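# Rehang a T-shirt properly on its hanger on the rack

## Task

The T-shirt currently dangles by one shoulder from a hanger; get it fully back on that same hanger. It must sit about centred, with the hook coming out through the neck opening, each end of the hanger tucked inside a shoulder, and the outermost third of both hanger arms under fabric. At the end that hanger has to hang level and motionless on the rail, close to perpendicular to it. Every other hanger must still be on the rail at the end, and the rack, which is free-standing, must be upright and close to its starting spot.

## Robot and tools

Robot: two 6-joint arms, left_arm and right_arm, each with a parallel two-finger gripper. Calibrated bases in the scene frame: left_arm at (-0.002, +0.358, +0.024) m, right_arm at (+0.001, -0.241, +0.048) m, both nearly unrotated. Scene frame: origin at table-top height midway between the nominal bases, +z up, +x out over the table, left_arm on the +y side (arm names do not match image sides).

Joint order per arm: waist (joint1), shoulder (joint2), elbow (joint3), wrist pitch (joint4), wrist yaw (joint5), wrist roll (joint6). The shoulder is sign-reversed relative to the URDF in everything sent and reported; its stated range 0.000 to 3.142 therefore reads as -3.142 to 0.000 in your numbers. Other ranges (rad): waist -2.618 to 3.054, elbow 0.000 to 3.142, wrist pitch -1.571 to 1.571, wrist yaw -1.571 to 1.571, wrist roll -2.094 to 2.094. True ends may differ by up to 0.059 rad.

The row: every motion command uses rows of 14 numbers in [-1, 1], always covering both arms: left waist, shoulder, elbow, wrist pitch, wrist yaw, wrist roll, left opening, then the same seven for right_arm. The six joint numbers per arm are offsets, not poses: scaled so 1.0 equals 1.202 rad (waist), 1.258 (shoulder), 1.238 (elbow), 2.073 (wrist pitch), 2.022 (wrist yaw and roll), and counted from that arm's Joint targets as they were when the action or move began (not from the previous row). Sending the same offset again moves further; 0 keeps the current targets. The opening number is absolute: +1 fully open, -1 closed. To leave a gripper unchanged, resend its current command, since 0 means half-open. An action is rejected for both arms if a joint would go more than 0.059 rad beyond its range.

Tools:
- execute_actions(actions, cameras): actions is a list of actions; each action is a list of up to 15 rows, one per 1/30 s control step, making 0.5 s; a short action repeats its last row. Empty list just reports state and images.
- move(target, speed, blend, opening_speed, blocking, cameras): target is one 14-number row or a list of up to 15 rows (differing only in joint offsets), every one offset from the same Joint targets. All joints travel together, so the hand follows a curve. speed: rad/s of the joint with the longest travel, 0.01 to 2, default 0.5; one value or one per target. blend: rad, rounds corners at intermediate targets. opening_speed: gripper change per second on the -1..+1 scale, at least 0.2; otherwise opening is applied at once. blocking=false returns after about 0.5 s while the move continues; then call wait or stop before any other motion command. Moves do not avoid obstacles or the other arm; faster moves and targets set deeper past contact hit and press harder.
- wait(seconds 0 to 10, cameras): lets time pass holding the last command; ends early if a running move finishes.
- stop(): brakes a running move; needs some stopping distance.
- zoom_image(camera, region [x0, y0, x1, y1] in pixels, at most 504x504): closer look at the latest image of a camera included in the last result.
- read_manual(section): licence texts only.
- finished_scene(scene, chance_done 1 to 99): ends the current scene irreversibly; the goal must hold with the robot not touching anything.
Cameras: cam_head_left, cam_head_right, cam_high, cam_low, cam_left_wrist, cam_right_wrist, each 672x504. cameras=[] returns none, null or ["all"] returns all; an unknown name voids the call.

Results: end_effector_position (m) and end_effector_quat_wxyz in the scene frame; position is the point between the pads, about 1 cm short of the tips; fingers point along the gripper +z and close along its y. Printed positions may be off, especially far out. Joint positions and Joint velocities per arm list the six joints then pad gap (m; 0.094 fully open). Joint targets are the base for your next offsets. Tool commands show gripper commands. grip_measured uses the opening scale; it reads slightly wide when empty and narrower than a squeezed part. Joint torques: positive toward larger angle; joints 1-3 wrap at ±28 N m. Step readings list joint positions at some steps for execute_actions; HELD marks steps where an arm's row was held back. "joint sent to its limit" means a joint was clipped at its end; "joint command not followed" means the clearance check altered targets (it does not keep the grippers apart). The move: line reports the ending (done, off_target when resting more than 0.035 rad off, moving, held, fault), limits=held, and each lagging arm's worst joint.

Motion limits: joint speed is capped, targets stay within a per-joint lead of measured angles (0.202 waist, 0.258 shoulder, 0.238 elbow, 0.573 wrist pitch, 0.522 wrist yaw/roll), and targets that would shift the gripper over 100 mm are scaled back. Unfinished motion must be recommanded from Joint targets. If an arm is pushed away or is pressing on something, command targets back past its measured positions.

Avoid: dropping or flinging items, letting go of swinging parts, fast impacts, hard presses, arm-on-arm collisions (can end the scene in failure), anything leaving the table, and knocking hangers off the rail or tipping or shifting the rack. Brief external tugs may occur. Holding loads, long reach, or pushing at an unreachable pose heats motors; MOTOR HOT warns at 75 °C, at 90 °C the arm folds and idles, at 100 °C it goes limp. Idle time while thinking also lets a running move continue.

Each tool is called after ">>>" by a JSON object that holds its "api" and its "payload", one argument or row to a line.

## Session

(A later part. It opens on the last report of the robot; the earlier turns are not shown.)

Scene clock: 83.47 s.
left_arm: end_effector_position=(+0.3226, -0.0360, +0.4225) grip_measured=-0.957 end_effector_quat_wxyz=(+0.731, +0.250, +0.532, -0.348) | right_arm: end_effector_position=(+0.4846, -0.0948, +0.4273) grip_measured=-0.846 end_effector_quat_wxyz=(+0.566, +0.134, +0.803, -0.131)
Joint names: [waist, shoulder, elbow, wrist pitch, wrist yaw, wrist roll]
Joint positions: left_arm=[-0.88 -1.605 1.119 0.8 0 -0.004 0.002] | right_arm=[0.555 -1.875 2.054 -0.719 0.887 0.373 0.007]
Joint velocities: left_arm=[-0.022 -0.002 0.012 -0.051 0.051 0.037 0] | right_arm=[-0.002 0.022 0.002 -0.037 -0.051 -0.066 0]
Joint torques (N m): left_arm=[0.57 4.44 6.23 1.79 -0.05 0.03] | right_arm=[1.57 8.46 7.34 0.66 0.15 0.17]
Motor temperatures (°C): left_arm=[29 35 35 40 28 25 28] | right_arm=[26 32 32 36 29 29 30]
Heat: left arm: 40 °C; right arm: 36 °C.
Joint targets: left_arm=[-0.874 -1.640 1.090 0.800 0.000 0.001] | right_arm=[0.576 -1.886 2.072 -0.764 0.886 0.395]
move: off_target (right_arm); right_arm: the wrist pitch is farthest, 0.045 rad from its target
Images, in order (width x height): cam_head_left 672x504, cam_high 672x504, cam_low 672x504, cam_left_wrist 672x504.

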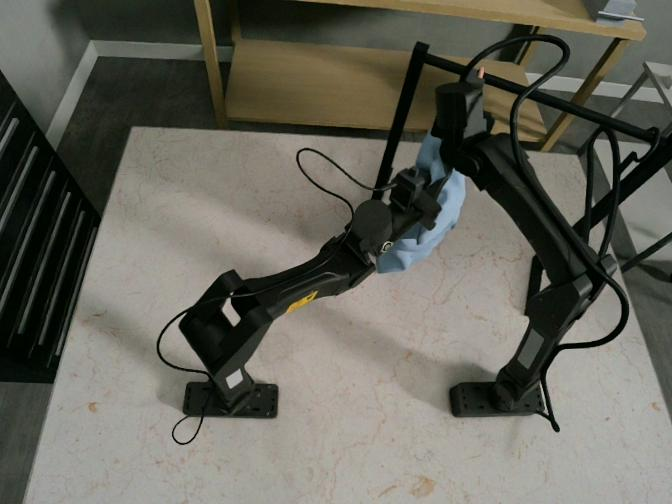

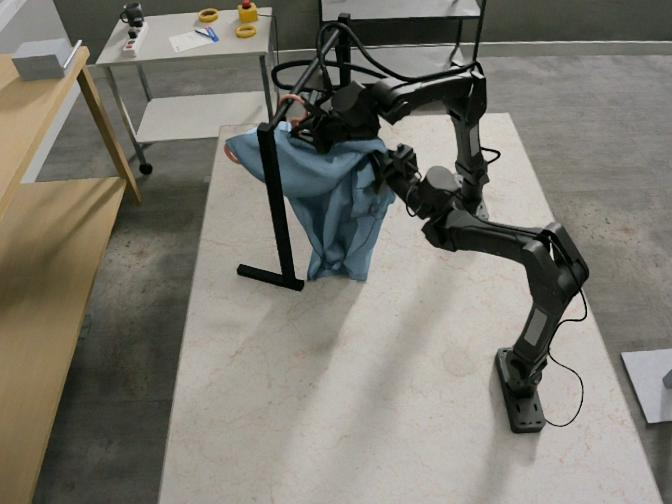

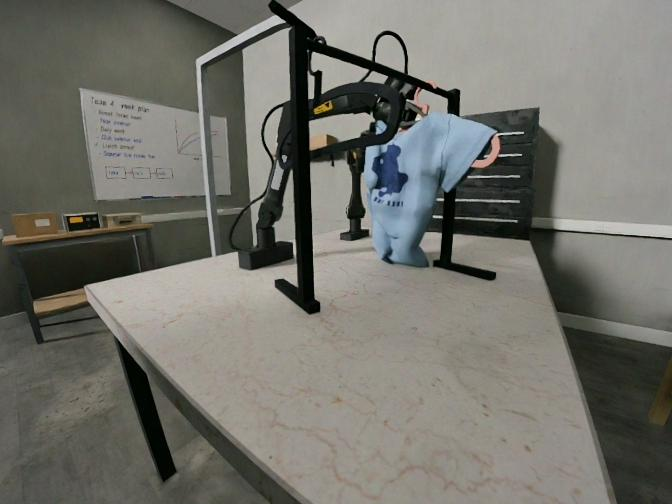

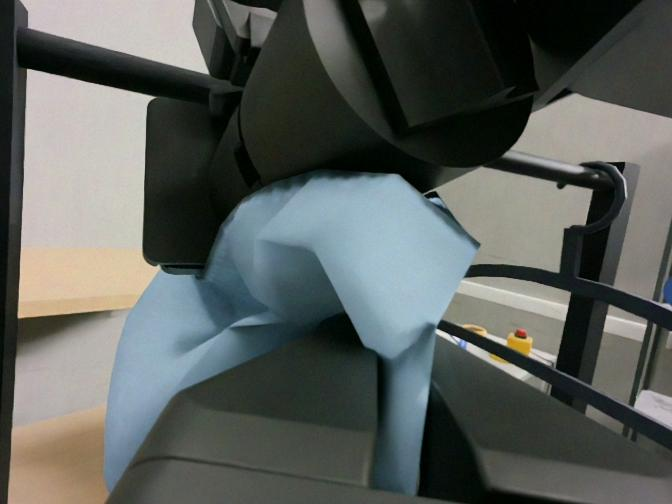

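>>> {"api": "move", "payload": {
  "target": [0,0.008,-0.083,0.05,0,0,-1,0,0,0,0,0,0,-1],
  "speed": 0.2,
  "cameras": ["cam_left_wrist"]
}}

>>> {"api": "move", "payload": {
  "target": [0,0,0,0,0,0,-0.2,0,0,0,0,0,0,-1],
  "opening_speed": 0.5,
  "cameras": ["cam_left_wrist","cam_high","cam_head_left"]
}}

>>> {"api": "zoom_image", "payload": {
  "camera": "cam_high",
  "region": [200, 70, 480, 280]
}}

Scene clock: 84.70 s.
left_arm: end_effector_position=(+0.3172, -0.0264, +0.4110) grip_measured=-0.957 end_effector_quat_wxyz=(+0.744, +0.240, +0.515, -0.352) | right_arm: end_effector_position=(+0.4849, -0.0946, +0.4272) grip_measured=-0.846 end_effector_quat_wxyz=(+0.566, +0.134, +0.802, -0.131)
Joint names: [waist, shoulder, elbow, wrist pitch, wrist yaw, wrist roll]
Joint positions: left_arm=[-0.878 -1.605 1.025 0.942 -0.003 -0.004 0.002] | right_arm=[0.555 -1.875 2.054 -0.717 0.887 0.373 0.007]
Joint velocities: left_arm=[-0.017 -0.002 -0.002 -0.037 0.051 -0.007 0] | right_arm=[0.012 0.017 0.002 0.022 0.066 -0.037 -0.001]
Joint torques (N m): left_arm=[0.18 5.03 5.26 1.37 -0.06 0] | right_arm=[1.57 8.57 7.34 0.65 0.16 0.18]
Motor temperatures (°C): left_arm=[29 35 35 40 28 25 28] | right_arm=[26 32 32 36 29 29 30]
Heat: left arm: 40 °C; right arm: 36 °C.
Joint targets: left_arm=[-0.875 -1.630 0.987 0.903 0.000 0.001] | right_arm=[0.576 -1.886 2.072 -0.764 0.886 0.395]
move: off_target (left_arm, right_arm); left_arm: the wrist pitch is farthest, 0.039 rad from its target; right_arm: the wrist pitch is farthest, 0.047 rad from its target
Images, in order (width x height): cam_left_wrist 672x504.

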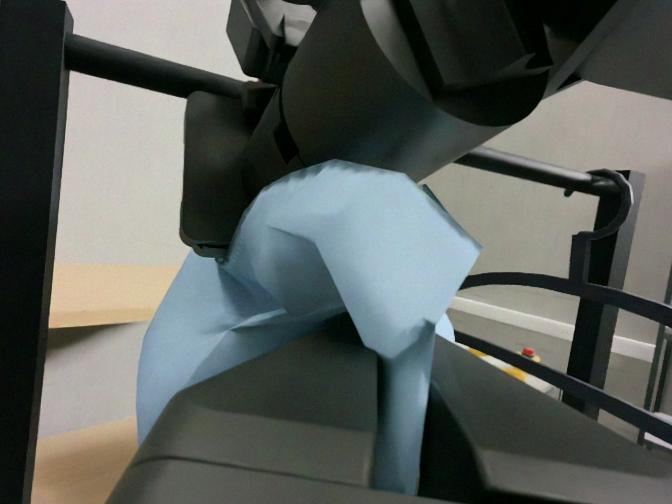

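Scene clock: 86.50 s.
left_arm: end_effector_position=(+0.3237, -0.0209, +0.4059) grip_measured=-0.204 end_effector_quat_wxyz=(+0.745, +0.232, +0.524, -0.342) | right_arm: end_effector_position=(+0.4849, -0.0946, +0.4272) grip_measured=-0.846 end_effector_quat_wxyz=(+0.566, +0.134, +0.802, -0.131)
Joint names: [waist, shoulder, elbow, wrist pitch, wrist yaw, wrist roll]
Joint positions: left_arm=[-0.868 -1.605 1.014 0.942 -0.023 -0.004 0.037] | right_arm=[0.555 -1.875 2.054 -0.717 0.887 0.373 0.007]
Joint velocities: left_arm=[-0.002 -0.002 -0.012 0.007 0.022 0.051 0] | right_arm=[0.002 0.017 -0.017 -0.051 0.022 0.022 -0.001]
Joint torques (N m): left_arm=[-0.65 5.14 6.27 1.32 0.2 0.01] | right_arm=[1.55 8.53 7.36 0.64 0.14 0.17]
Motor temperatures (°C): left_arm=[29 35 35 40 28 25 28] | right_arm=[26 32 32 36 29 29 30]
Heat: left arm: 40 °C; right arm: 36 °C.
Joint targets: left_arm=[-0.874 -1.630 0.987 0.903 0.000 0.001] | right_arm=[0.576 -1.886 2.072 -0.764 0.886 0.395]
move: off_target (left_arm, right_arm); left_arm: the wrist pitch is farthest, 0.039 rad from its target; right_arm: the wrist pitch is farthest, 0.047 rad from its target
Images, in order (width x height): cam_head_left 672x504, cam_high 672x504, cam_left_wrist 672x504.

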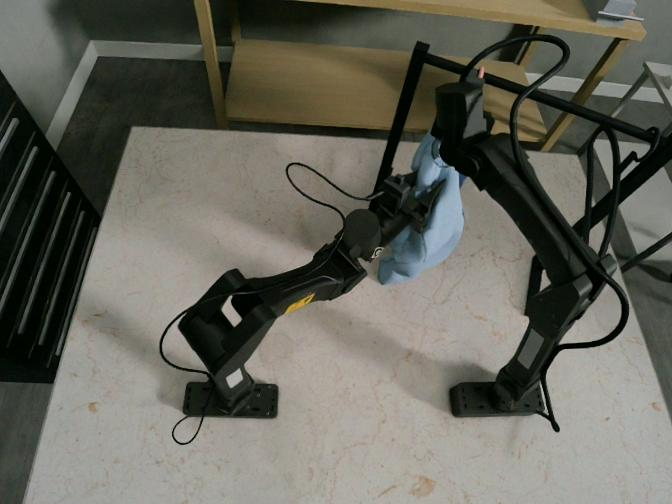

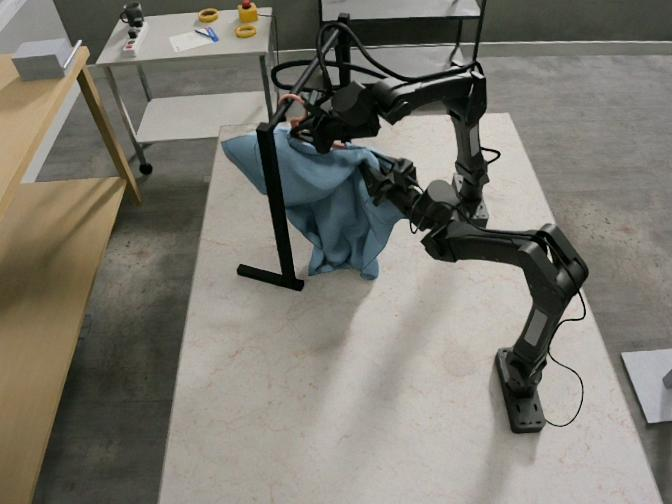

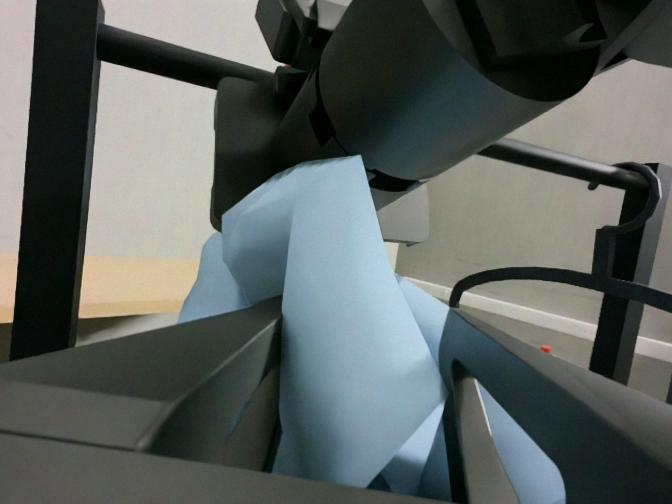

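Scaled by 1.800 from the camera's 672x504 image, which has a finer 960x720 frame.

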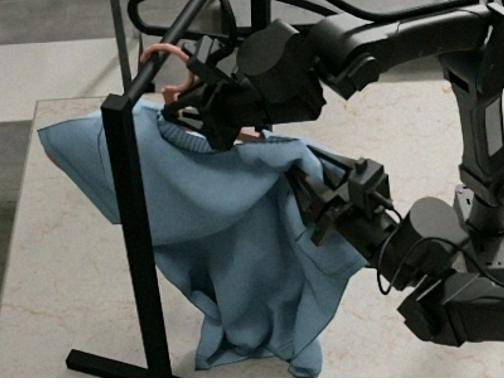

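>>> {"api": "move", "payload": {
  "target": [0,0,0,0,0,0,0.6,0,0,0,0,0,0,-1],
  "opening_speed": 1,
  "cameras": []
}}

>>> {"api": "move", "payload": {
  "target": [0,0.262,-0.296,0.052,0,0,0.6,0,0,0,0,0,0,-1],
  "speed": 0.4
}}

>>> {"api": "zoom_image", "payload": {
  "camera": "cam_high",
  "region": [200, 70, 480, 280]
}}

>>> {"api": "zoom_image", "payload": {
  "camera": "cam_low",
  "region": [320, 60, 540, 280]
}}

Scene clock: 87.87 s.
left_arm: end_effector_position=(+0.3331, -0.0124, +0.4058) grip_measured=+0.596 end_effector_quat_wxyz=(+0.751, +0.217, +0.530, -0.328) | right_arm: end_effector_position=(+0.4847, -0.0964, +0.4270) grip_measured=-0.846 end_effector_quat_wxyz=(+0.565, +0.128, +0.803, -0.139)
Joint names: [waist, shoulder, elbow, wrist pitch, wrist yaw, wrist roll]
Joint positions: left_arm=[-0.853 -1.605 1.014 0.942 -0.054 -0.004 0.075] | right_arm=[0.553 -1.875 2.054 -0.72 0.892 0.354 0.007]
Joint velocities: left_arm=[-0.012 -0.002 0.002 -0.037 -0.022 0.037 0] | right_arm=[0.002 0.007 0.007 0.022 0.022 -0.037 0]
Joint torques (N m): left_arm=[-1.88 4.97 6.5 1.31 0.58 0.03] | right_arm=[1.7 8.54 7.31 0.68 0.1 0.35]
Motor temperatures (°C): left_arm=[29 35 35 40 28 25 28] | right_arm=[26 32 32 36 29 29 30]
Heat: left arm: 40 °C; right arm: 36 °C.
Joint targets: left_arm=[-0.874 -1.630 0.987 0.903 0.000 0.001] | right_arm=[0.575 -1.886 2.072 -0.764 0.886 0.395]
move: off_target (left_arm, right_arm); left_arm: the wrist yaw is farthest, 0.054 rad from its target; right_arm: the wrist pitch is farthest, 0.044 rad from its target
No camera images: "cameras" was empty.

Scene clock: 89.23 s.
left_arm: end_effector_position=(+0.2712, +0.0376, +0.3665) grip_measured=+0.597 end_effector_quat_wxyz=(+0.731, +0.244, +0.540, -0.339) | right_arm: end_effector_position=(+0.4846, -0.0945, +0.4270) grip_measured=-0.846 end_effector_quat_wxyz=(+0.566, +0.133, +0.803, -0.132)
Joint names: [waist, shoulder, elbow, wrist pitch, wrist yaw, wrist roll]
Joint positions: left_arm=[-0.87 -1.321 0.645 0.978 -0.014 -0.004 0.075] | right_arm=[0.556 -1.875 2.054 -0.719 0.889 0.371 0.007]
Joint velocities: left_arm=[-0.002 -0.007 0.002 0.007 -0.007 -0.066 0] | right_arm=[0.007 0.007 0.007 0.051 -0.022 0.007 0]
Joint torques (N m): left_arm=[-0.38 5.87 6.43 2.08 0.1 0.03] | right_arm=[1.52 8.57 7.34 0.66 0.12 0.19]
Motor temperatures (°C): left_arm=[29 35 35 40 28 25 28] | right_arm=[26 32 32 36 29 29 30]
Heat: left arm: 40 °C; right arm: 36 °C.
Joint targets: left_arm=[-0.874 -1.300 0.621 1.011 0.000 0.001] | right_arm=[0.576 -1.886 2.072 -0.764 0.886 0.395]
move: off_target (right_arm); right_arm: the wrist pitch is farthest, 0.045 rad from its target

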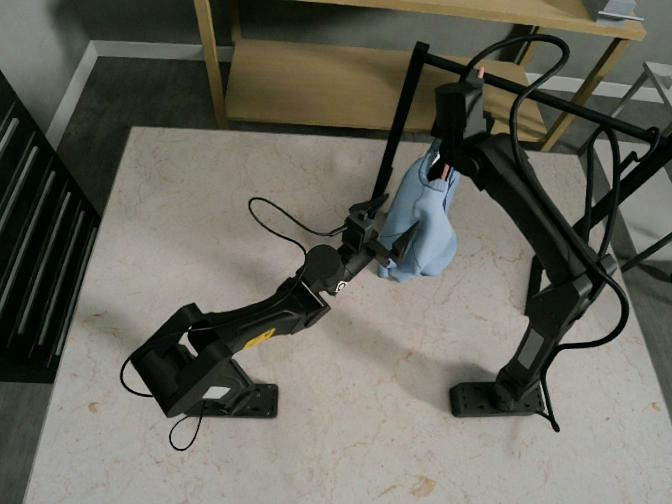

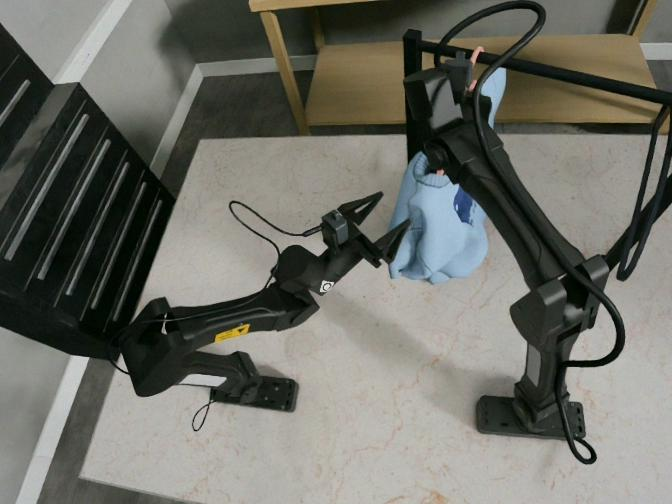

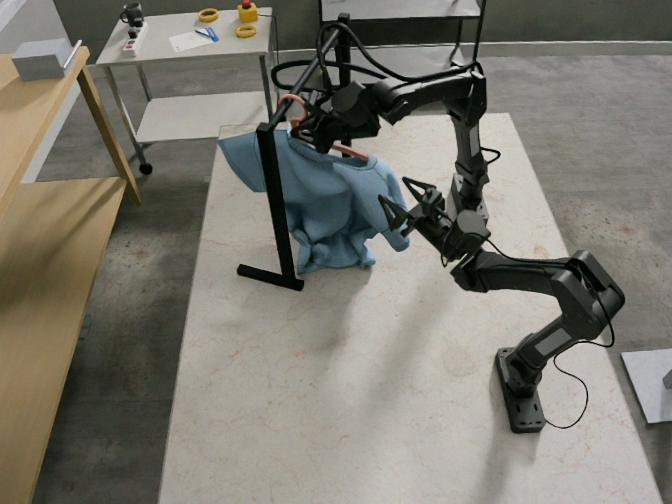

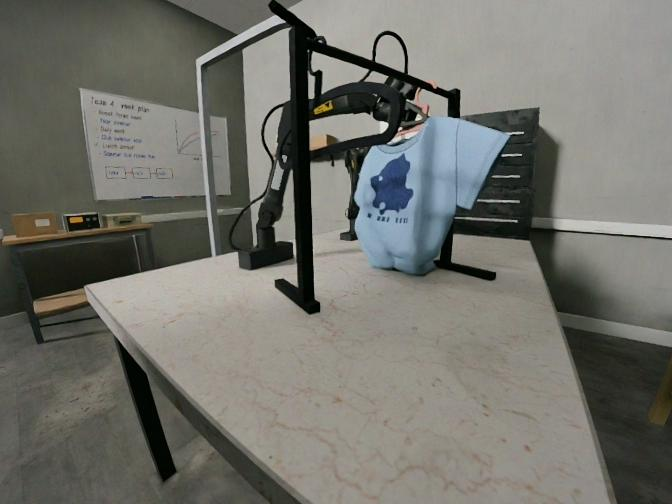

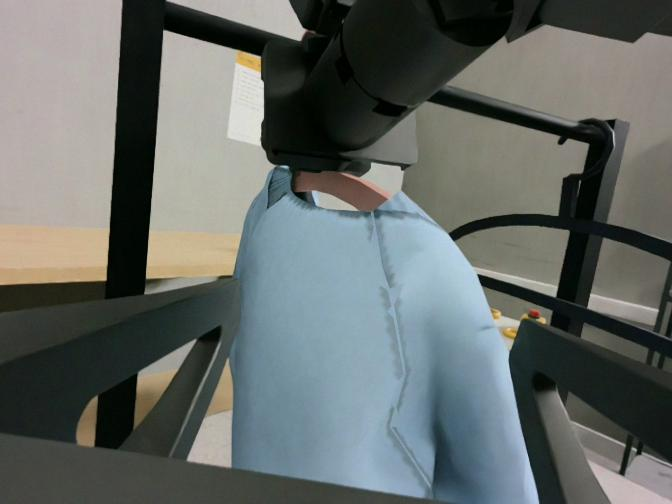

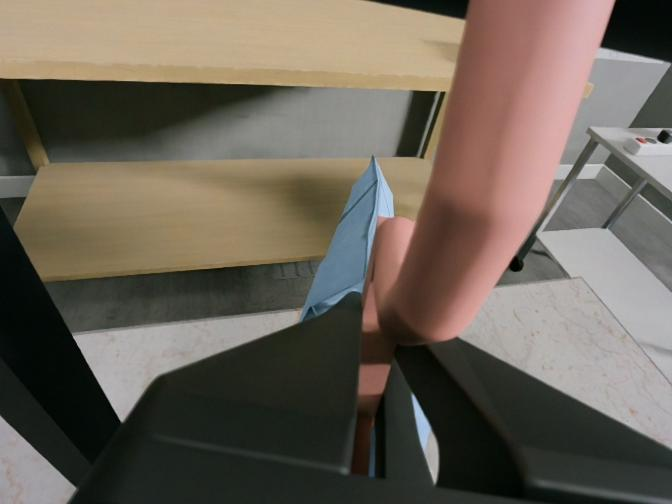

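Scaled by 1.800 from the camera's 672x504 image, which has a finer 960x720 frame.

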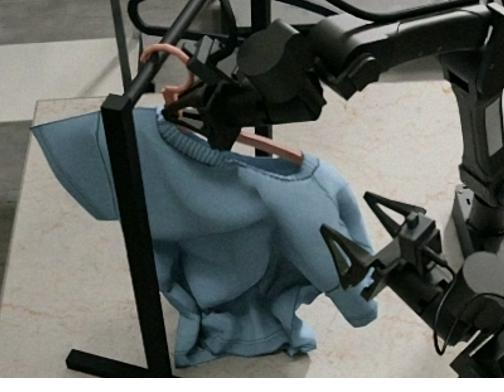

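Scaled by 2.291 from the camera's 672x504 image, which has a finer 960x720 frame.

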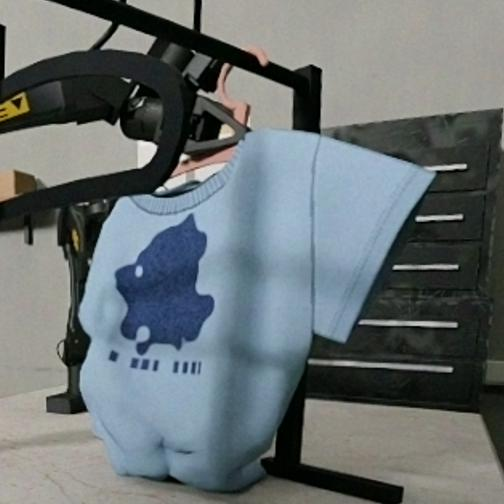

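>>> {"api": "move", "payload": {
  "target": [0.5466,0.3768,0.45,-0.5446,0.547,0,0.6,0,0,0,0,0,0,-1],
  "speed": 0.7,
  "cameras": ["cam_left_wrist","cam_head_left","cam_low"]
}}

>>> {"api": "zoom_image", "payload": {
  "camera": "cam_head_left",
  "region": [340, 60, 520, 300]
}}

Scene clock: 93.27 s.
left_arm: end_effector_position=(+0.1577, +0.1593, +0.5117) grip_measured=+0.597 end_effector_quat_wxyz=(+0.634, +0.470, +0.471, -0.393) | right_arm: end_effector_position=(+0.4846, -0.0945, +0.4270) grip_measured=-0.846 end_effector_quat_wxyz=(+0.566, +0.133, +0.803, -0.132)
Joint names: [waist, shoulder, elbow, wrist pitch, wrist yaw, wrist roll]
Joint positions: left_arm=[-0.221 -0.827 1.159 -0.079 1.101 0.003 0.075] | right_arm=[0.556 -1.875 2.054 -0.719 0.889 0.371 0.007]
Joint velocities: left_arm=[-0.002 -0.002 -0.002 -0.051 -0.11 0.037 0] | right_arm=[0.002 -0.002 -0.027 0.022 -0.022 -0.022 0]
Joint torques (N m): left_arm=[0.44 -0.77 9.37 1.07 -0.09 0.02] | right_arm=[1.51 8.57 7.34 0.66 0.13 0.18]
Motor temperatures (°C): left_arm=[29 35 35 40 28 25 27] | right_arm=[26 32 32 35 29 29 30]
Heat: left arm: 40 °C; right arm: 35 °C.
Joint targets: left_arm=[-0.217 -0.826 1.178 -0.118 1.106 0.001] | right_arm=[0.576 -1.886 2.072 -0.764 0.886 0.395]
move: off_target (left_arm, right_arm); left_arm: the wrist pitch is farthest, 0.039 rad from its target; right_arm: the wrist pitch is farthest, 0.045 rad from its target
Images, in order (width x height): cam_head_left 672x504, cam_low 672x504, cam_left_wrist 672x504.

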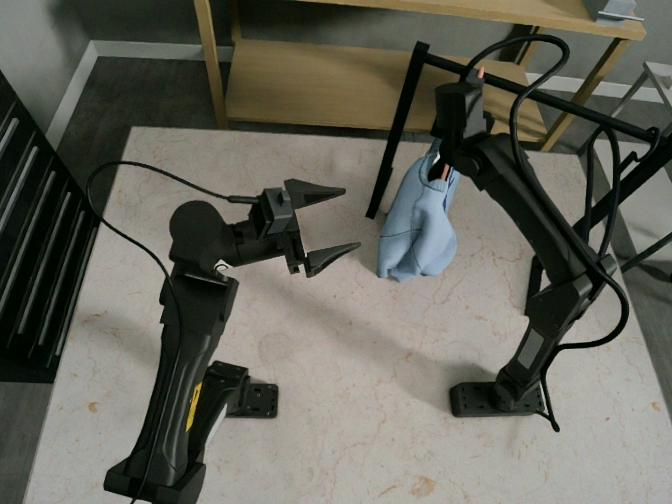

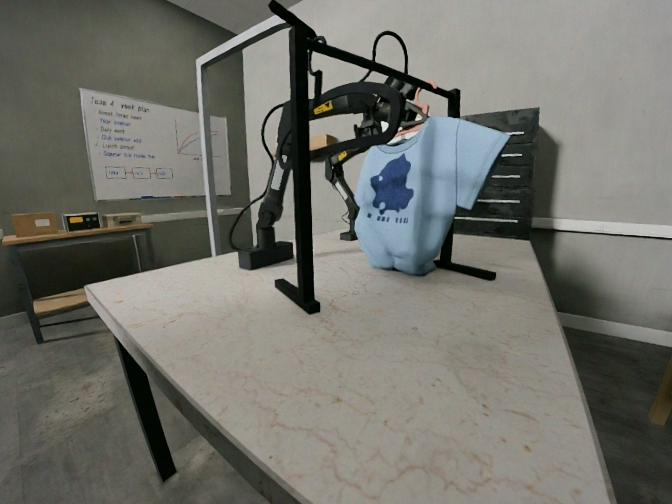

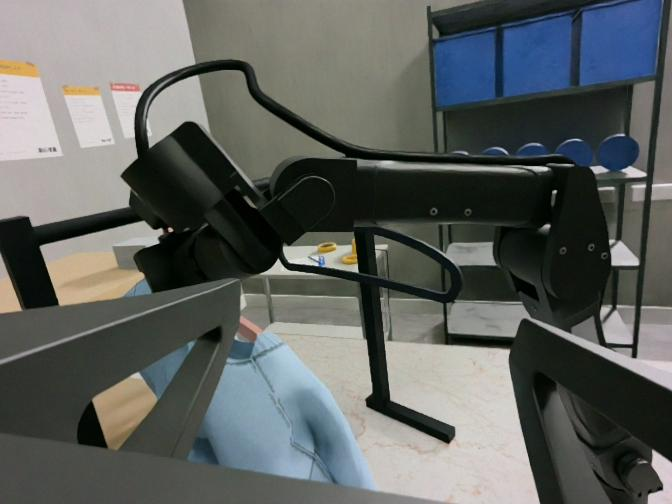

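Scaled by 2.100 from the camera's 672x504 image, which has a finer 960x720 frame.

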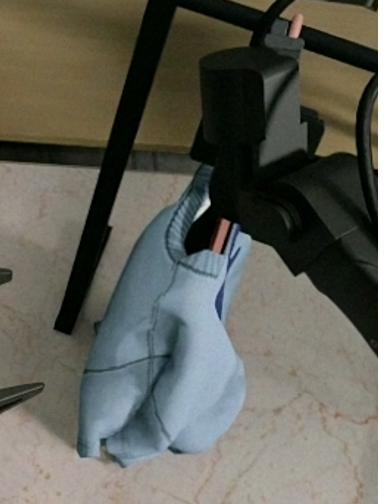

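>>> {"api": "wait", "payload": {
  "seconds": 0.1,
  "cameras": ["cam_right_wrist","cam_high"]
}}

>>> {"api": "zoom_image", "payload": {
  "camera": "cam_right_wrist",
  "region": [260, 120, 480, 500]
}}

>>> {"api": "zoom_image", "payload": {
  "camera": "cam_high",
  "region": [200, 70, 440, 280]
}}

Scene clock: 93.60 s.
left_arm: end_effector_position=(+0.1577, +0.1593, +0.5117) grip_measured=+0.597 end_effector_quat_wxyz=(+0.634, +0.470, +0.471, -0.393) | right_arm: end_effector_position=(+0.4846, -0.0945, +0.4270) grip_measured=-0.846 end_effector_quat_wxyz=(+0.566, +0.133, +0.803, -0.132)
Joint names: [waist, shoulder, elbow, wrist pitch, wrist yaw, wrist roll]
Joint positions: left_arm=[-0.221 -0.827 1.159 -0.079 1.101 0.003 0.075] | right_arm=[0.556 -1.875 2.054 -0.719 0.889 0.371 0.007]
Joint velocities: left_arm=[-0.007 -0.012 -0.002 -0.022 -0.037 0.007 0] | right_arm=[-0.002 -0.012 0.012 -0.007 0.022 0.022 0]
Joint torques (N m): left_arm=[0.43 -0.81 9.29 1.12 -0.08 0.04] | right_arm=[1.52 8.55 7.35 0.66 0.13 0.18]
Motor temperatures (°C): left_arm=[29 34 35 40 28 25 27] | right_arm=[26 32 32 35 29 29 30]
Heat: left arm: 40 °C; right arm: 35 °C.
Joint targets: left_arm=[-0.217 -0.826 1.178 -0.118 1.106 0.001] | right_arm=[0.576 -1.886 2.072 -0.764 0.886 0.395]
Tool commands: left_gripper/opening=+0.6 right_gripper/opening=-1.0
wait: 0.10 s; at rest from the start
Images, in order (width x height): cam_high 672x504, cam_right_wrist 672x504.

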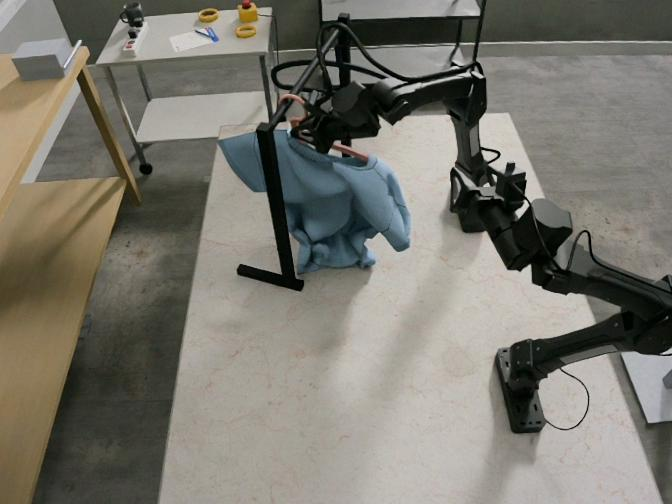

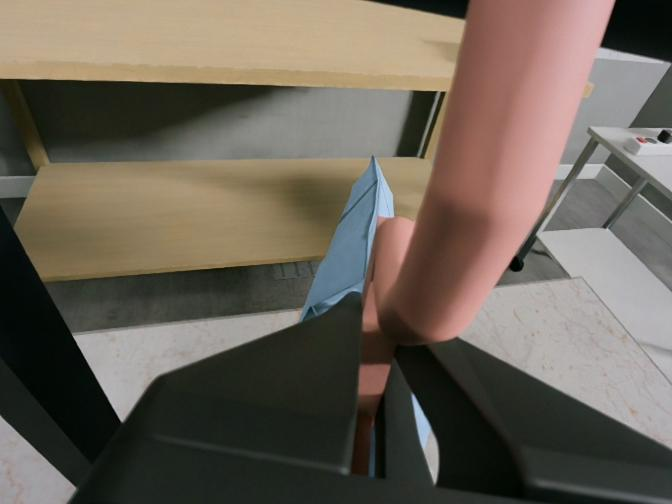

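Scaled by 1.326 from the camera's 672x504 image, which has a finer 960x720 frame.

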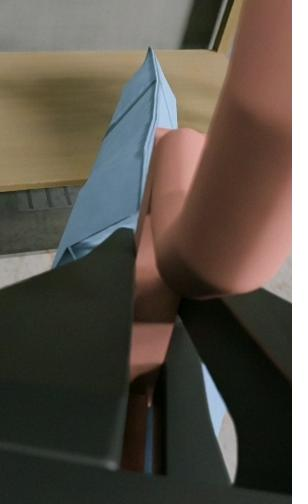

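Scaled by 2.100 from the camera's 672x504 image, which has a finer 960x720 frame.

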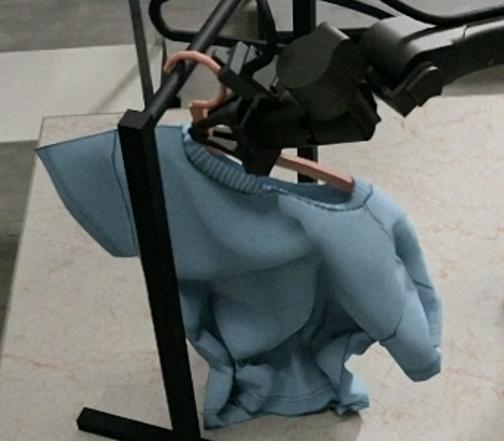

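>>> {"api": "move", "payload": {
  "target": [-0.565,-0.544,-0.58,0.747,-0.547,0,1,0,0,0,0,0,0,-1],
  "speed": 0.7,
  "cameras": ["cam_left_wrist","cam_head_left"]
}}

Scene clock: 100.97 s.
left_arm: end_effector_position=(+0.2547, +0.0366, +0.3217) grip_measured=+0.997 end_effector_quat_wxyz=(+0.745, +0.244, +0.505, -0.362) | right_arm: end_effector_position=(+0.4846, -0.0945, +0.4270) grip_measured=-0.846 end_effector_quat_wxyz=(+0.566, +0.133, +0.803, -0.132)
Joint names: [waist, shoulder, elbow, wrist pitch, wrist yaw, wrist roll]
Joint positions: left_arm=[-0.894 -1.497 0.479 1.398 0.004 -0.004 0.094] | right_arm=[0.556 -1.875 2.054 -0.719 0.889 0.371 0.007]
Joint velocities: left_arm=[-0.007 0.002 -0.012 0.066 -0.037 -0.007 0] | right_arm=[0.007 -0.007 0.002 -0.037 -0.051 -0.125 0]
Joint torques (N m): left_arm=[-0.31 3.74 5.59 2.01 -0.14 0.02] | right_arm=[1.52 8.54 7.34 0.66 0.13 0.19]
Motor temperatures (°C): left_arm=[29 34 35 39 28 25 27] | right_arm=[26 32 32 35 29 29 30]
Heat: left arm: 39 °C; right arm: 35 °C.
Joint targets: left_arm=[-0.897 -1.511 0.460 1.431 0.000 0.001] | right_arm=[0.576 -1.886 2.072 -0.764 0.886 0.395]
move: off_target (right_arm); right_arm: the wrist pitch is farthest, 0.045 rad from its target
Images, in order (width x height): cam_head_left 672x504, cam_left_wrist 672x504.

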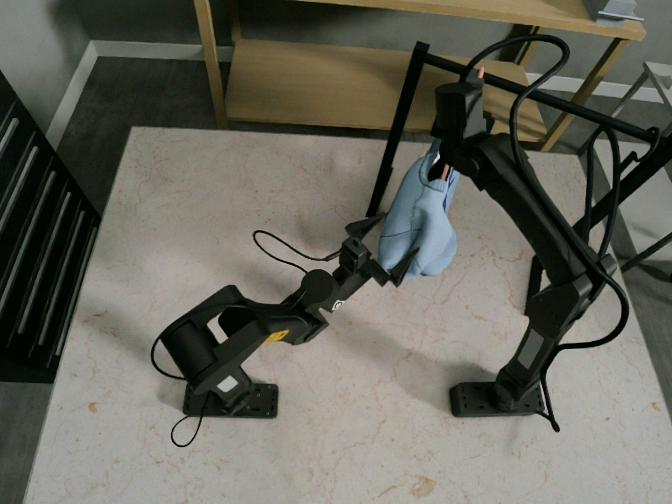

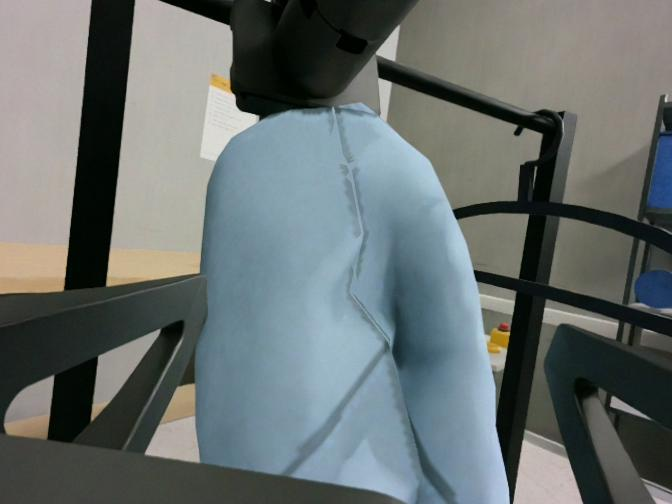

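>>> {"api": "move", "payload": {
  "target": [0,-0.202,0.299,-0.041,0,0,1,0,0,0,0,0,0,-1],
  "speed": 0.25,
  "cameras": ["cam_left_wrist","cam_low"]
}}

Scene clock: 103.77 s.
left_arm: end_effector_position=(+0.2991, -0.0187, +0.3491) grip_measured=+0.997 end_effector_quat_wxyz=(+0.762, +0.231, +0.479, -0.370) | right_arm: end_effector_position=(+0.4846, -0.0945, +0.4270) grip_measured=-0.846 end_effector_quat_wxyz=(+0.566, +0.133, +0.803, -0.132)
Joint names: [waist, shoulder, elbow, wrist pitch, wrist yaw, wrist roll]
Joint positions: left_arm=[-0.894 -1.741 0.802 1.387 0.003 -0.004 0.094] | right_arm=[0.556 -1.875 2.054 -0.719 0.889 0.371 0.007]
Joint velocities: left_arm=[0.007 -0.007 -0.012 0.007 -0.037 -0.037 -0.001] | right_arm=[-0.007 0.007 0.012 -0.066 -0.037 -0.051 0]
Joint torques (N m): left_arm=[-0.32 5.57 10.07 1.22 -0.1 -0.02] | right_arm=[1.52 8.54 7.34 0.66 0.13 0.18]
Motor temperatures (°C): left_arm=[29 34 35 39 28 25 27] | right_arm=[26 32 32 35 29 29 30]
Heat: left arm: 39 °C; right arm: 35 °C.
Joint targets: left_arm=[-0.897 -1.765 0.830 1.346 0.000 0.001] | right_arm=[0.576 -1.886 2.072 -0.764 0.886 0.395]
move: off_target (left_arm, right_arm); left_arm: the wrist pitch is farthest, 0.041 rad from its target; right_arm: the wrist pitch is farthest, 0.045 rad from its target
Images, in order (width x height): cam_low 672x504, cam_left_wrist 672x504.

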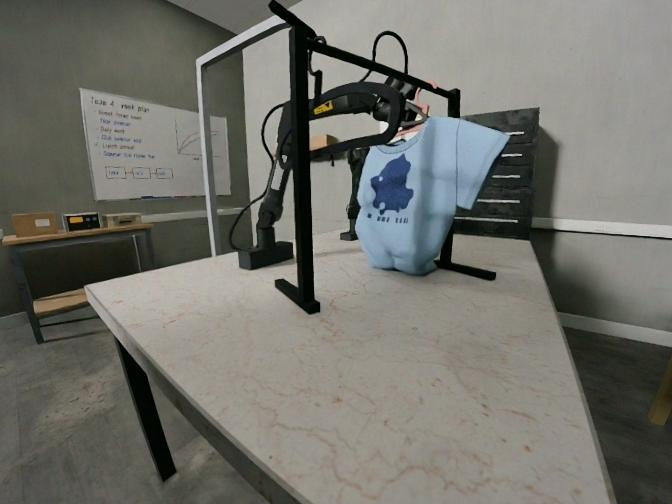

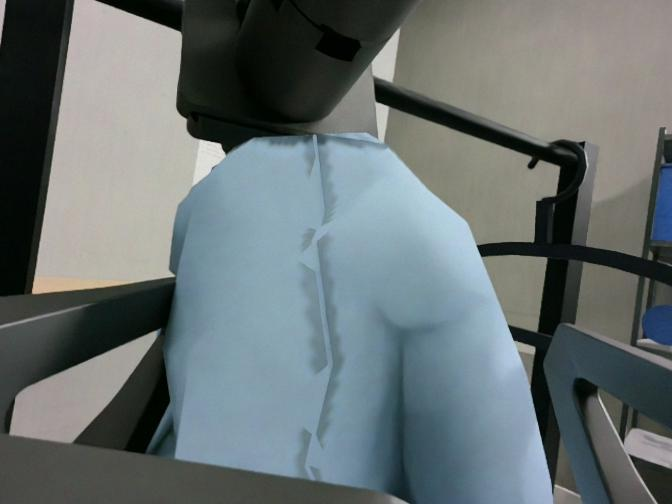

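>>> {"api": "move", "payload": {
  "target": [0,0,0,0,0,0,-1,0,0,0,0,0,0,-1],
  "opening_speed": 1.2,
  "cameras": ["cam_left_wrist"]
}}

Scene clock: 105.93 s.
left_arm: end_effector_position=(+0.2953, -0.0221, +0.3484) grip_measured=-0.764 end_effector_quat_wxyz=(+0.764, +0.244, +0.474, -0.363) | right_arm: end_effector_position=(+0.4842, -0.0979, +0.4284) grip_measured=-0.846 end_effector_quat_wxyz=(+0.568, +0.142, +0.799, -0.138)
Joint names: [waist, shoulder, elbow, wrist pitch, wrist yaw, wrist roll]
Joint positions: left_arm=[-0.901 -1.741 0.802 1.384 0.012 0.025 0.011] | right_arm=[0.555 -1.876 2.054 -0.717 0.909 0.379 0.007]
Joint velocities: left_arm=[0.002 0.002 0.002 0.022 -0.037 -0.007 -0.001] | right_arm=[-0.002 0.012 -0.007 0.066 -0.037 -0.022 0]
Joint torques (N m): left_arm=[0.59 5.3 10.09 1.27 -0.07 -0.22] | right_arm=[1.58 8.61 7.34 0.64 0 0.1]
Motor temperatures (°C): left_arm=[29 34 35 39 28 25 27] | right_arm=[26 32 33 35 29 29 30]
Heat: left arm: 39 °C; right arm: 35 °C.
Joint targets: left_arm=[-0.896 -1.765 0.830 1.346 0.000 0.001] | right_arm=[0.576 -1.887 2.072 -0.764 0.886 0.395]
move: off_target (left_arm, right_arm); left_arm: the wrist pitch is farthest, 0.038 rad from its target; right_arm: the wrist pitch is farthest, 0.047 rad from its target
Images, in order (width x height): cam_left_wrist 672x504.

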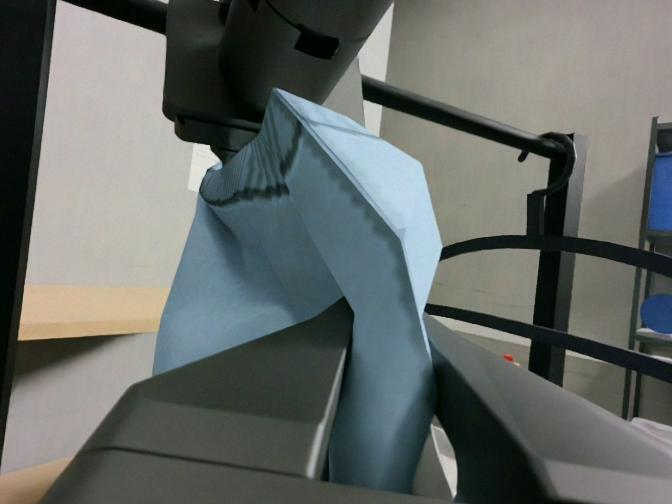

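>>> {"api": "move", "payload": {
  "target": [0,0,0,0,0,0,0.9,0,0,0,0,0,0,-1],
  "opening_speed": 2,
  "cameras": []
}}

>>> {"api": "move", "payload": {
  "target": [0,0.13,-0.122,0.003,0,0,0.9,0,0,0,0,0,0,-1],
  "speed": 0.25,
  "cameras": ["cam_left_wrist"]
}}

>>> {"api": "move", "payload": {
  "target": [0,0,0,0,0,0,-1,0,0,0,0,0,0,-1],
  "opening_speed": 1.2,
  "cameras": ["cam_left_wrist"]
}}

Scene clock: 108.83 s.
left_arm: end_effector_position=(+0.2963, -0.0213, +0.3484) grip_measured=+0.897 end_effector_quat_wxyz=(+0.761, +0.236, +0.478, -0.369) | right_arm: end_effector_position=(+0.4845, -0.0962, +0.4277) grip_measured=-0.846 end_effector_quat_wxyz=(+0.568, +0.143, +0.800, -0.131)
Joint names: [waist, shoulder, elbow, wrist pitch, wrist yaw, wrist roll]
Joint positions: left_arm=[-0.901 -1.741 0.802 1.384 0.004 0.005 0.089] | right_arm=[0.555 -1.876 2.054 -0.717 0.9 0.388 0.007]
Joint velocities: left_arm=[0.002 0.002 -0.007 -0.022 0.037 0.081 0] | right_arm=[0.002 0.022 -0.007 -0.022 -0.037 0.037 0]
Joint torques (N m): left_arm=[0.21 5.3 10.04 1.25 -0.07 -0.06] | right_arm=[1.54 8.61 7.34 0.65 0.03 0.05]
Motor temperatures (°C): left_arm=[29 33 35 39 28 25 27] | right_arm=[26 32 33 35 29 29 30]
Heat: left arm: 39 °C; right arm: 35 °C.
Joint targets: left_arm=[-0.896 -1.765 0.830 1.346 0.000 0.001] | right_arm=[0.576 -1.887 2.072 -0.764 0.886 0.395]
move: off_target (left_arm, right_arm); left_arm: the wrist pitch is farthest, 0.038 rad from its target; right_arm: the wrist pitch is farthest, 0.047 rad from its target
No camera images: "cameras" was empty.

Scene clock: 109.87 s.
left_arm: end_effector_position=(+0.2780, +0.0021, +0.3587) grip_measured=+0.897 end_effector_quat_wxyz=(+0.765, +0.233, +0.472, -0.371) | right_arm: end_effector_position=(+0.4845, -0.0962, +0.4277) grip_measured=-0.846 end_effector_quat_wxyz=(+0.568, +0.143, +0.800, -0.131)
Joint names: [waist, shoulder, elbow, wrist pitch, wrist yaw, wrist roll]
Joint positions: left_arm=[-0.901 -1.624 0.703 1.384 0.004 0.005 0.089] | right_arm=[0.555 -1.876 2.054 -0.717 0.9 0.388 0.007]
Joint velocities: left_arm=[-0.002 -0.012 0.007 -0.022 0.007 0.037 0.002] | right_arm=[0.012 0.007 -0.007 -0.022 0.037 -0.11 -0.001]
Joint torques (N m): left_arm=[0.36 8.09 5.59 1.25 -0.11 -0.05] | right_arm=[1.55 8.58 7.34 0.64 0.03 0.05]
Motor temperatures (°C): left_arm=[29 34 35 39 28 25 27] | right_arm=[26 32 33 35 29 29 30]
Heat: left arm: 39 °C; right arm: 35 °C.
Joint targets: left_arm=[-0.896 -1.601 0.679 1.352 0.000 0.001] | right_arm=[0.576 -1.887 2.072 -0.764 0.886 0.395]
move: off_target (right_arm); right_arm: the wrist pitch is farthest, 0.047 rad from its target
Images, in order (width x height): cam_left_wrist 672x504.

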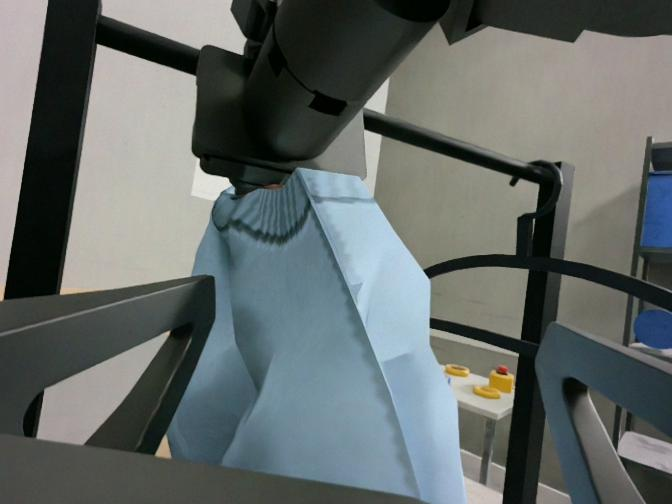

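Scene clock: 111.67 s.
left_arm: end_effector_position=(+0.2785, +0.0024, +0.3587) grip_measured=-0.972 end_effector_quat_wxyz=(+0.765, +0.231, +0.473, -0.371) | right_arm: end_effector_position=(+0.4845, -0.0962, +0.4277) grip_measured=-0.846 end_effector_quat_wxyz=(+0.568, +0.143, +0.800, -0.131)
Joint names: [waist, shoulder, elbow, wrist pitch, wrist yaw, wrist roll]
Joint positions: left_arm=[-0.901 -1.624 0.703 1.384 0.001 0.003 0.001] | right_arm=[0.555 -1.876 2.054 -0.717 0.9 0.388 0.007]
Joint velocities: left_arm=[0.002 0.007 -0.012 -0.051 -0.022 0.007 0] | right_arm=[-0.002 0.002 0.012 0.051 -0.022 0.022 0]
Joint torques (N m): left_arm=[0.21 8.13 5.44 1.29 -0.07 -0.03] | right_arm=[1.54 8.58 7.34 0.65 0.03 0.05]
Motor temperatures (°C): left_arm=[29 34 35 39 28 25 27] | right_arm=[26 32 33 35 29 29 30]
Heat: left arm: 39 °C; right arm: 35 °C.
Joint targets: left_arm=[-0.896 -1.601 0.679 1.352 0.000 0.001] | right_arm=[0.576 -1.887 2.072 -0.764 0.886 0.395]
move: off_target (right_arm); right_arm: the wrist pitch is farthest, 0.047 rad from its target
Images, in order (width x height): cam_left_wrist 672x504.

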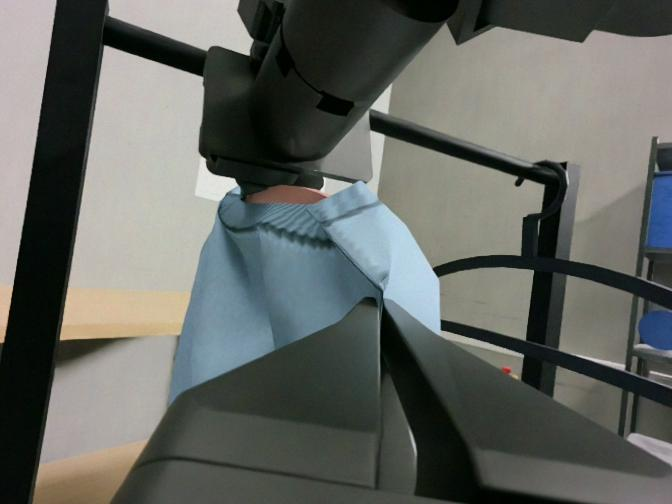

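>>> {"api": "move", "payload": {
  "target": [
    [0,0.107,0.107,-0.117,0,0,-1,0,0,0,0,0,0,-1],
    [0.051,-0.1375,0.317,-0.134,0,0,-1,0,0,0,0,0,0,-1]
  ],
  "blend": 0.05,
  "speed": 0.2,
  "cameras": ["cam_left_wrist","cam_low","cam_high"]
}}

Scene clock: 115.33 s.
left_arm: end_effector_position=(+0.3428, -0.0286, +0.3929) grip_measured=-0.974 end_effector_quat_wxyz=(+0.767, +0.224, +0.493, -0.344) | right_arm: end_effector_position=(+0.4844, -0.0967, +0.4279) grip_measured=-0.846 end_effector_quat_wxyz=(+0.568, +0.142, +0.799, -0.134)
Joint names: [waist, shoulder, elbow, wrist pitch, wrist yaw, wrist roll]
Joint positions: left_arm=[-0.839 -1.745 1.041 1.129 0.004 0.003 0.001] | right_arm=[0.555 -1.876 2.054 -0.717 0.903 0.383 0.007]
Joint velocities: left_arm=[0.002 0.012 -0.002 -0.037 -0.066 0.037 0] | right_arm=[0.002 -0.012 -0.007 0.022 -0.051 0.081 0]
Joint torques (N m): left_arm=[0.25 5.75 11.23 1.09 -0.05 -0.02] | right_arm=[1.55 8.59 7.35 0.64 0.03 0.05]
Motor temperatures (°C): left_arm=[29 34 35 39 28 25 28] | right_arm=[26 33 33 35 29 29 30]
Heat: left arm: 39 °C; right arm: 35 °C.
Joint targets: left_arm=[-0.835 -1.774 1.071 1.074 0.000 0.001] | right_arm=[0.576 -1.887 2.072 -0.764 0.886 0.395]
move: off_target (left_arm, right_arm); left_arm: the wrist pitch is farthest, 0.055 rad from its target; right_arm: the wrist pitch is farthest, 0.047 rad from its target
Images, in order (width x height): cam_high 672x504, cam_low 672x504, cam_left_wrist 672x504.

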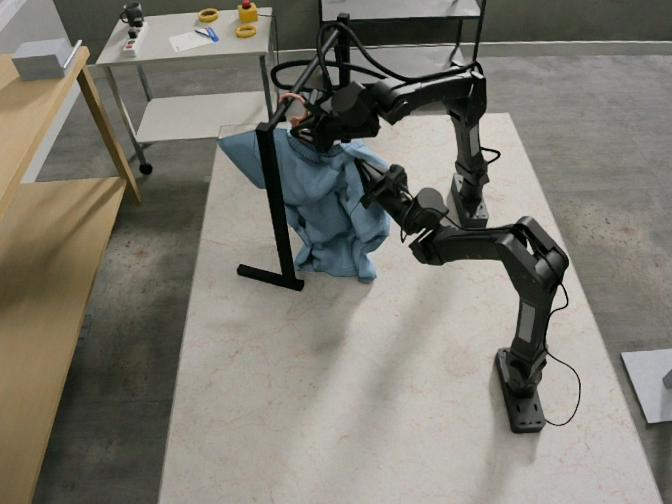

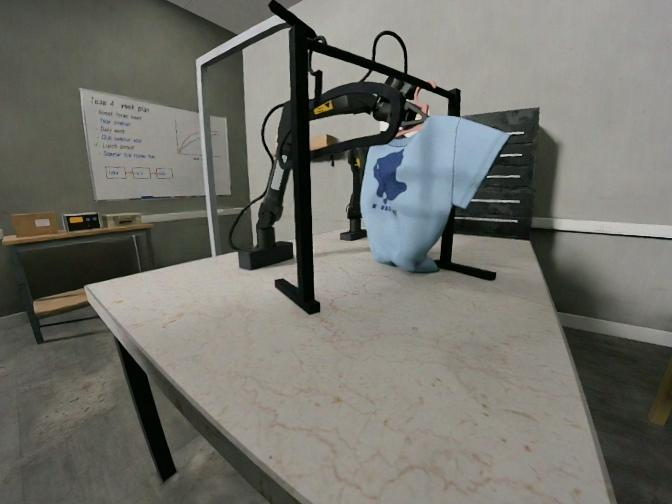

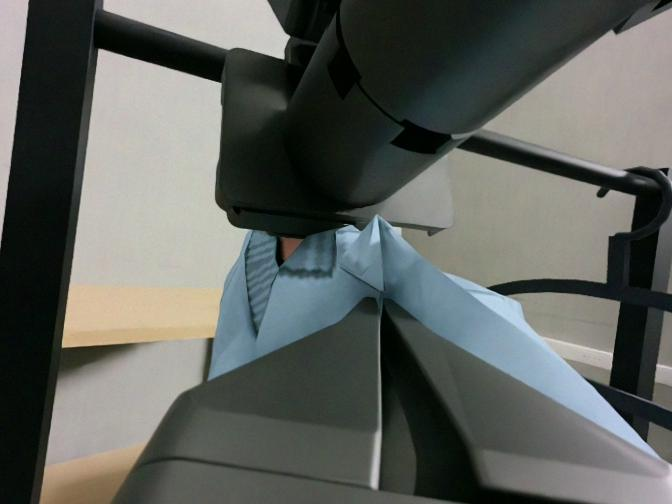

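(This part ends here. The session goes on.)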